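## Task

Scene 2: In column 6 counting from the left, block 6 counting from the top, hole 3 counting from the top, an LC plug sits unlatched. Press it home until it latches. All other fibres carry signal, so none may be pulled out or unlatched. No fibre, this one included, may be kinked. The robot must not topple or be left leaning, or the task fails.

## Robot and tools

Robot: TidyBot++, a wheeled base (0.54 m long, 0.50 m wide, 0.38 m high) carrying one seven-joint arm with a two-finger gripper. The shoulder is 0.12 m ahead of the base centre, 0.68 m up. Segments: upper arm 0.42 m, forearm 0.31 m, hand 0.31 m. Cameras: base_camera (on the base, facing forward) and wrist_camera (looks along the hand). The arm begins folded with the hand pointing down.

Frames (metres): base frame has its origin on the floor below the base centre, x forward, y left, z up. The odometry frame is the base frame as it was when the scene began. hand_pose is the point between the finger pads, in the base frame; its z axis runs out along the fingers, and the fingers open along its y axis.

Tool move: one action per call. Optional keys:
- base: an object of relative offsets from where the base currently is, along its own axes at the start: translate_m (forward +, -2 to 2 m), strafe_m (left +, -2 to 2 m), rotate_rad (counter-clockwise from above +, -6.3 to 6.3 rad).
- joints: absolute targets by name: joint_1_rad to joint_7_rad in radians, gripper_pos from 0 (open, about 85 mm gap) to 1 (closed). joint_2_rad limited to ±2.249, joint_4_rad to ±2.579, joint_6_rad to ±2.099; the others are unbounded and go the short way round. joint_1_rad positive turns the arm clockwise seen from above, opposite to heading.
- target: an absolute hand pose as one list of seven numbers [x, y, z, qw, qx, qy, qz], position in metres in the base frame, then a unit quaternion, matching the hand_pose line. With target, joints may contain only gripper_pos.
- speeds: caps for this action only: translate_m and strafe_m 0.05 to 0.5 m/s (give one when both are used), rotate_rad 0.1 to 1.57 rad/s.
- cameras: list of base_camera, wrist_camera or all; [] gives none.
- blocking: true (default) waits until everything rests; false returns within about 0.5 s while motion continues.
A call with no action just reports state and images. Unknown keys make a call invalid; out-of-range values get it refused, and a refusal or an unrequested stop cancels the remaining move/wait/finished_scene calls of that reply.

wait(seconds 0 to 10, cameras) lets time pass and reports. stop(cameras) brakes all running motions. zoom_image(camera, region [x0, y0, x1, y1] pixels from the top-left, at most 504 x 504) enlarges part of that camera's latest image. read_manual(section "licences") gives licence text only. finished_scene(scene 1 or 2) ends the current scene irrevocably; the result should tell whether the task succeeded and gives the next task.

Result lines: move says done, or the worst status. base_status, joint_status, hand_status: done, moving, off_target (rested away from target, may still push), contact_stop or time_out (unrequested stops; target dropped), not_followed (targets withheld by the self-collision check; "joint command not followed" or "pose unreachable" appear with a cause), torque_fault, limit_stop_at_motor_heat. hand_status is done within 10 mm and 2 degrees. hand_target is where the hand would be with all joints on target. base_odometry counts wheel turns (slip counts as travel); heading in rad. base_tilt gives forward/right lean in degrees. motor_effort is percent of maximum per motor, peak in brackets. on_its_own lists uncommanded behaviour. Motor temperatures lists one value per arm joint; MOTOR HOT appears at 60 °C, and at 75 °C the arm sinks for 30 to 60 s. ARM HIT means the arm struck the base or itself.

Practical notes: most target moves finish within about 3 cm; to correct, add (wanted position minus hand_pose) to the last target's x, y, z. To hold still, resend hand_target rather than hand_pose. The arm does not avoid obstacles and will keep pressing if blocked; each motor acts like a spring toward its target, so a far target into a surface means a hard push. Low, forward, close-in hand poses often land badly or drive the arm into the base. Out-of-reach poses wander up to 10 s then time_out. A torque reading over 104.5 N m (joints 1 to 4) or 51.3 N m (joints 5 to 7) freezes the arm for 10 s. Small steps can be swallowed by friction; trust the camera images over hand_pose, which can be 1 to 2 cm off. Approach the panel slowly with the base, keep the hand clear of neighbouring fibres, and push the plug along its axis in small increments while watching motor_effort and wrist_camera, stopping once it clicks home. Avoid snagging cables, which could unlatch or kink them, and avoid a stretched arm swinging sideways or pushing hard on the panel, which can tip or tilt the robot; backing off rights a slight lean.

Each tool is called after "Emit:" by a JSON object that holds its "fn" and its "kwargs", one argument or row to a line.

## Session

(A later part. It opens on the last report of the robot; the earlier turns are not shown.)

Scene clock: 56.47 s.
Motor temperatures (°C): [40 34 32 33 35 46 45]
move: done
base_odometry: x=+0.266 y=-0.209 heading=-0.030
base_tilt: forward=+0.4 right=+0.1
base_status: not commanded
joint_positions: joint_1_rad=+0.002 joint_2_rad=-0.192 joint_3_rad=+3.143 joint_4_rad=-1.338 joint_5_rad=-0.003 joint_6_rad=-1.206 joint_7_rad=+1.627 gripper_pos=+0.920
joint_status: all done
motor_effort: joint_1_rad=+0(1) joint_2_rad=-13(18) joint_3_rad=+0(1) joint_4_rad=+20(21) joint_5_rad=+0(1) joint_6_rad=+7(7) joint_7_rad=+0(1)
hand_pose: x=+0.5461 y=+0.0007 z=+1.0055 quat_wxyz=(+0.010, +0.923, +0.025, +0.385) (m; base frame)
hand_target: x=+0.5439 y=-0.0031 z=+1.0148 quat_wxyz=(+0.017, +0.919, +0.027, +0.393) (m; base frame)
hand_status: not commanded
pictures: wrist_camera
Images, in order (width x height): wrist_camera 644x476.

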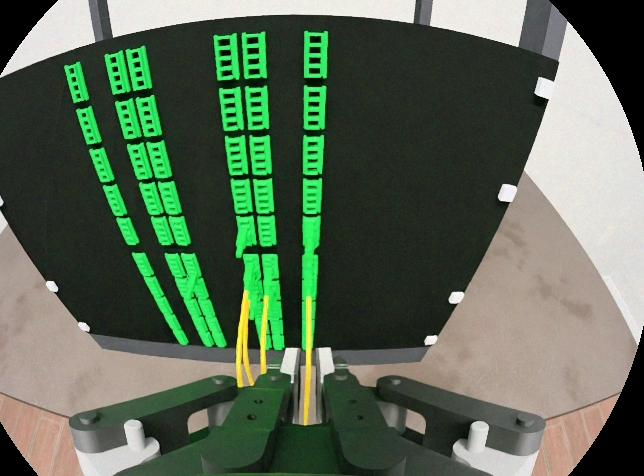

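Emit:
{"fn": "move", "kwargs": {
  "base": {"translate_m": -0.12},
  "cameras": ["wrist_camera"]
}}

Emit:
{"fn": "zoom_image", "kwargs": {
  "camera": "wrist_camera",
  "region": [180, 180, 400, 460]
}}

Scene clock: 58.33 s.
Motor temperatures (°C): [40 34 32 33 35 46 45]
move: done
base_odometry: x=+0.146 y=-0.205 heading=-0.030
base_tilt: forward=+0.4 right=+0.1
base_status: done
joint_positions: joint_1_rad=+0.002 joint_2_rad=-0.203 joint_3_rad=+3.143 joint_4_rad=-1.338 joint_5_rad=-0.003 joint_6_rad=-1.206 joint_7_rad=+1.627 gripper_pos=+0.920
joint_status: not commanded
motor_effort: joint_1_rad=+0(1) joint_2_rad=-13(17) joint_3_rad=+0(1) joint_4_rad=+20(21) joint_5_rad=-1(1) joint_6_rad=+7(8) joint_7_rad=+1(1)
hand_pose: x=+0.5428 y=+0.0007 z=+1.0098 quat_wxyz=(+0.010, +0.921, +0.025, +0.390) (m; base frame)
hand_target: x=+0.5439 y=-0.0031 z=+1.0148 quat_wxyz=(+0.017, +0.919, +0.027, +0.393) (m; base frame)
hand_status: not commanded
pictures: wrist_camera
Images, in order (width x height): wrist_camera 644x476.

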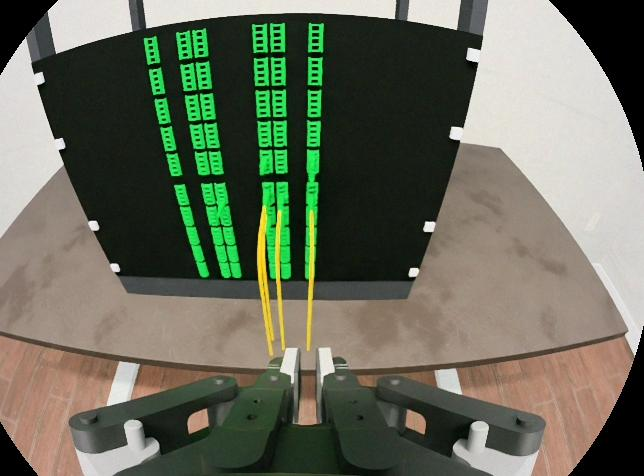

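Scaled by 1.800.

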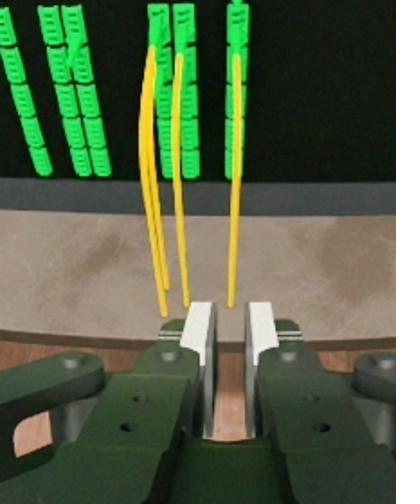

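Emit:
{"fn": "zoom_image", "kwargs": {
  "camera": "wrist_camera",
  "region": [255, 175, 325, 225]
}}

Emit:
{"fn": "zoom_image", "kwargs": {
  "camera": "wrist_camera",
  "region": [290, 175, 330, 215]
}}

Emit:
{"fn": "zoom_image", "kwargs": {
  "camera": "wrist_camera",
  "region": [255, 175, 295, 215]
}}

Scaled by 7.200.

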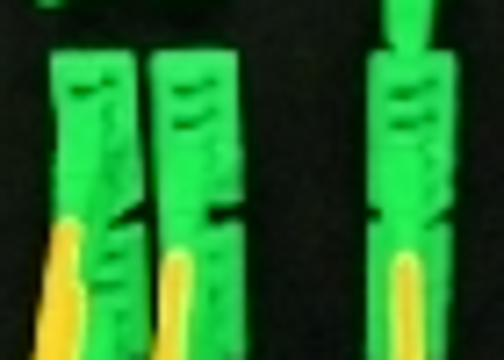

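Scaled by 12.600.

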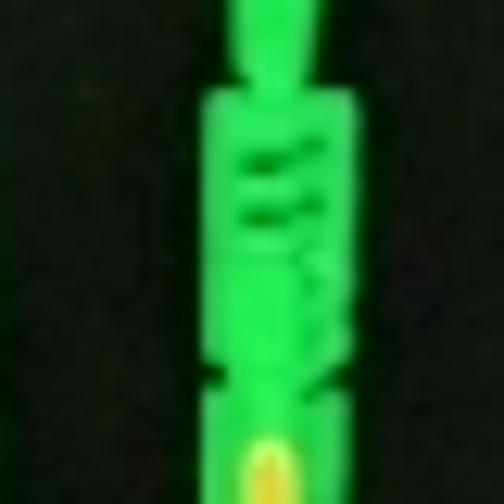

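Scaled by 12.600.

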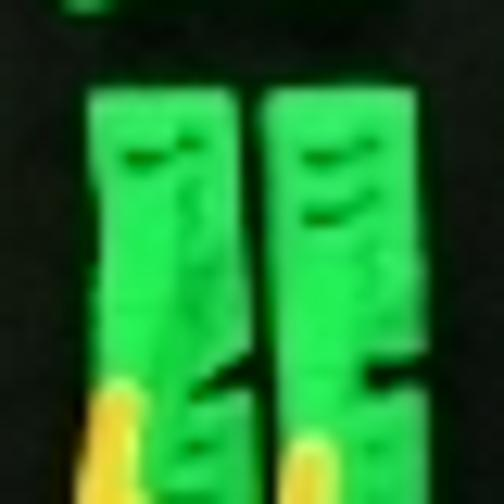

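Emit:
{"fn": "finished_scene", "kwargs": {
  "scene": 2
}}

The scene is finished: the task was done.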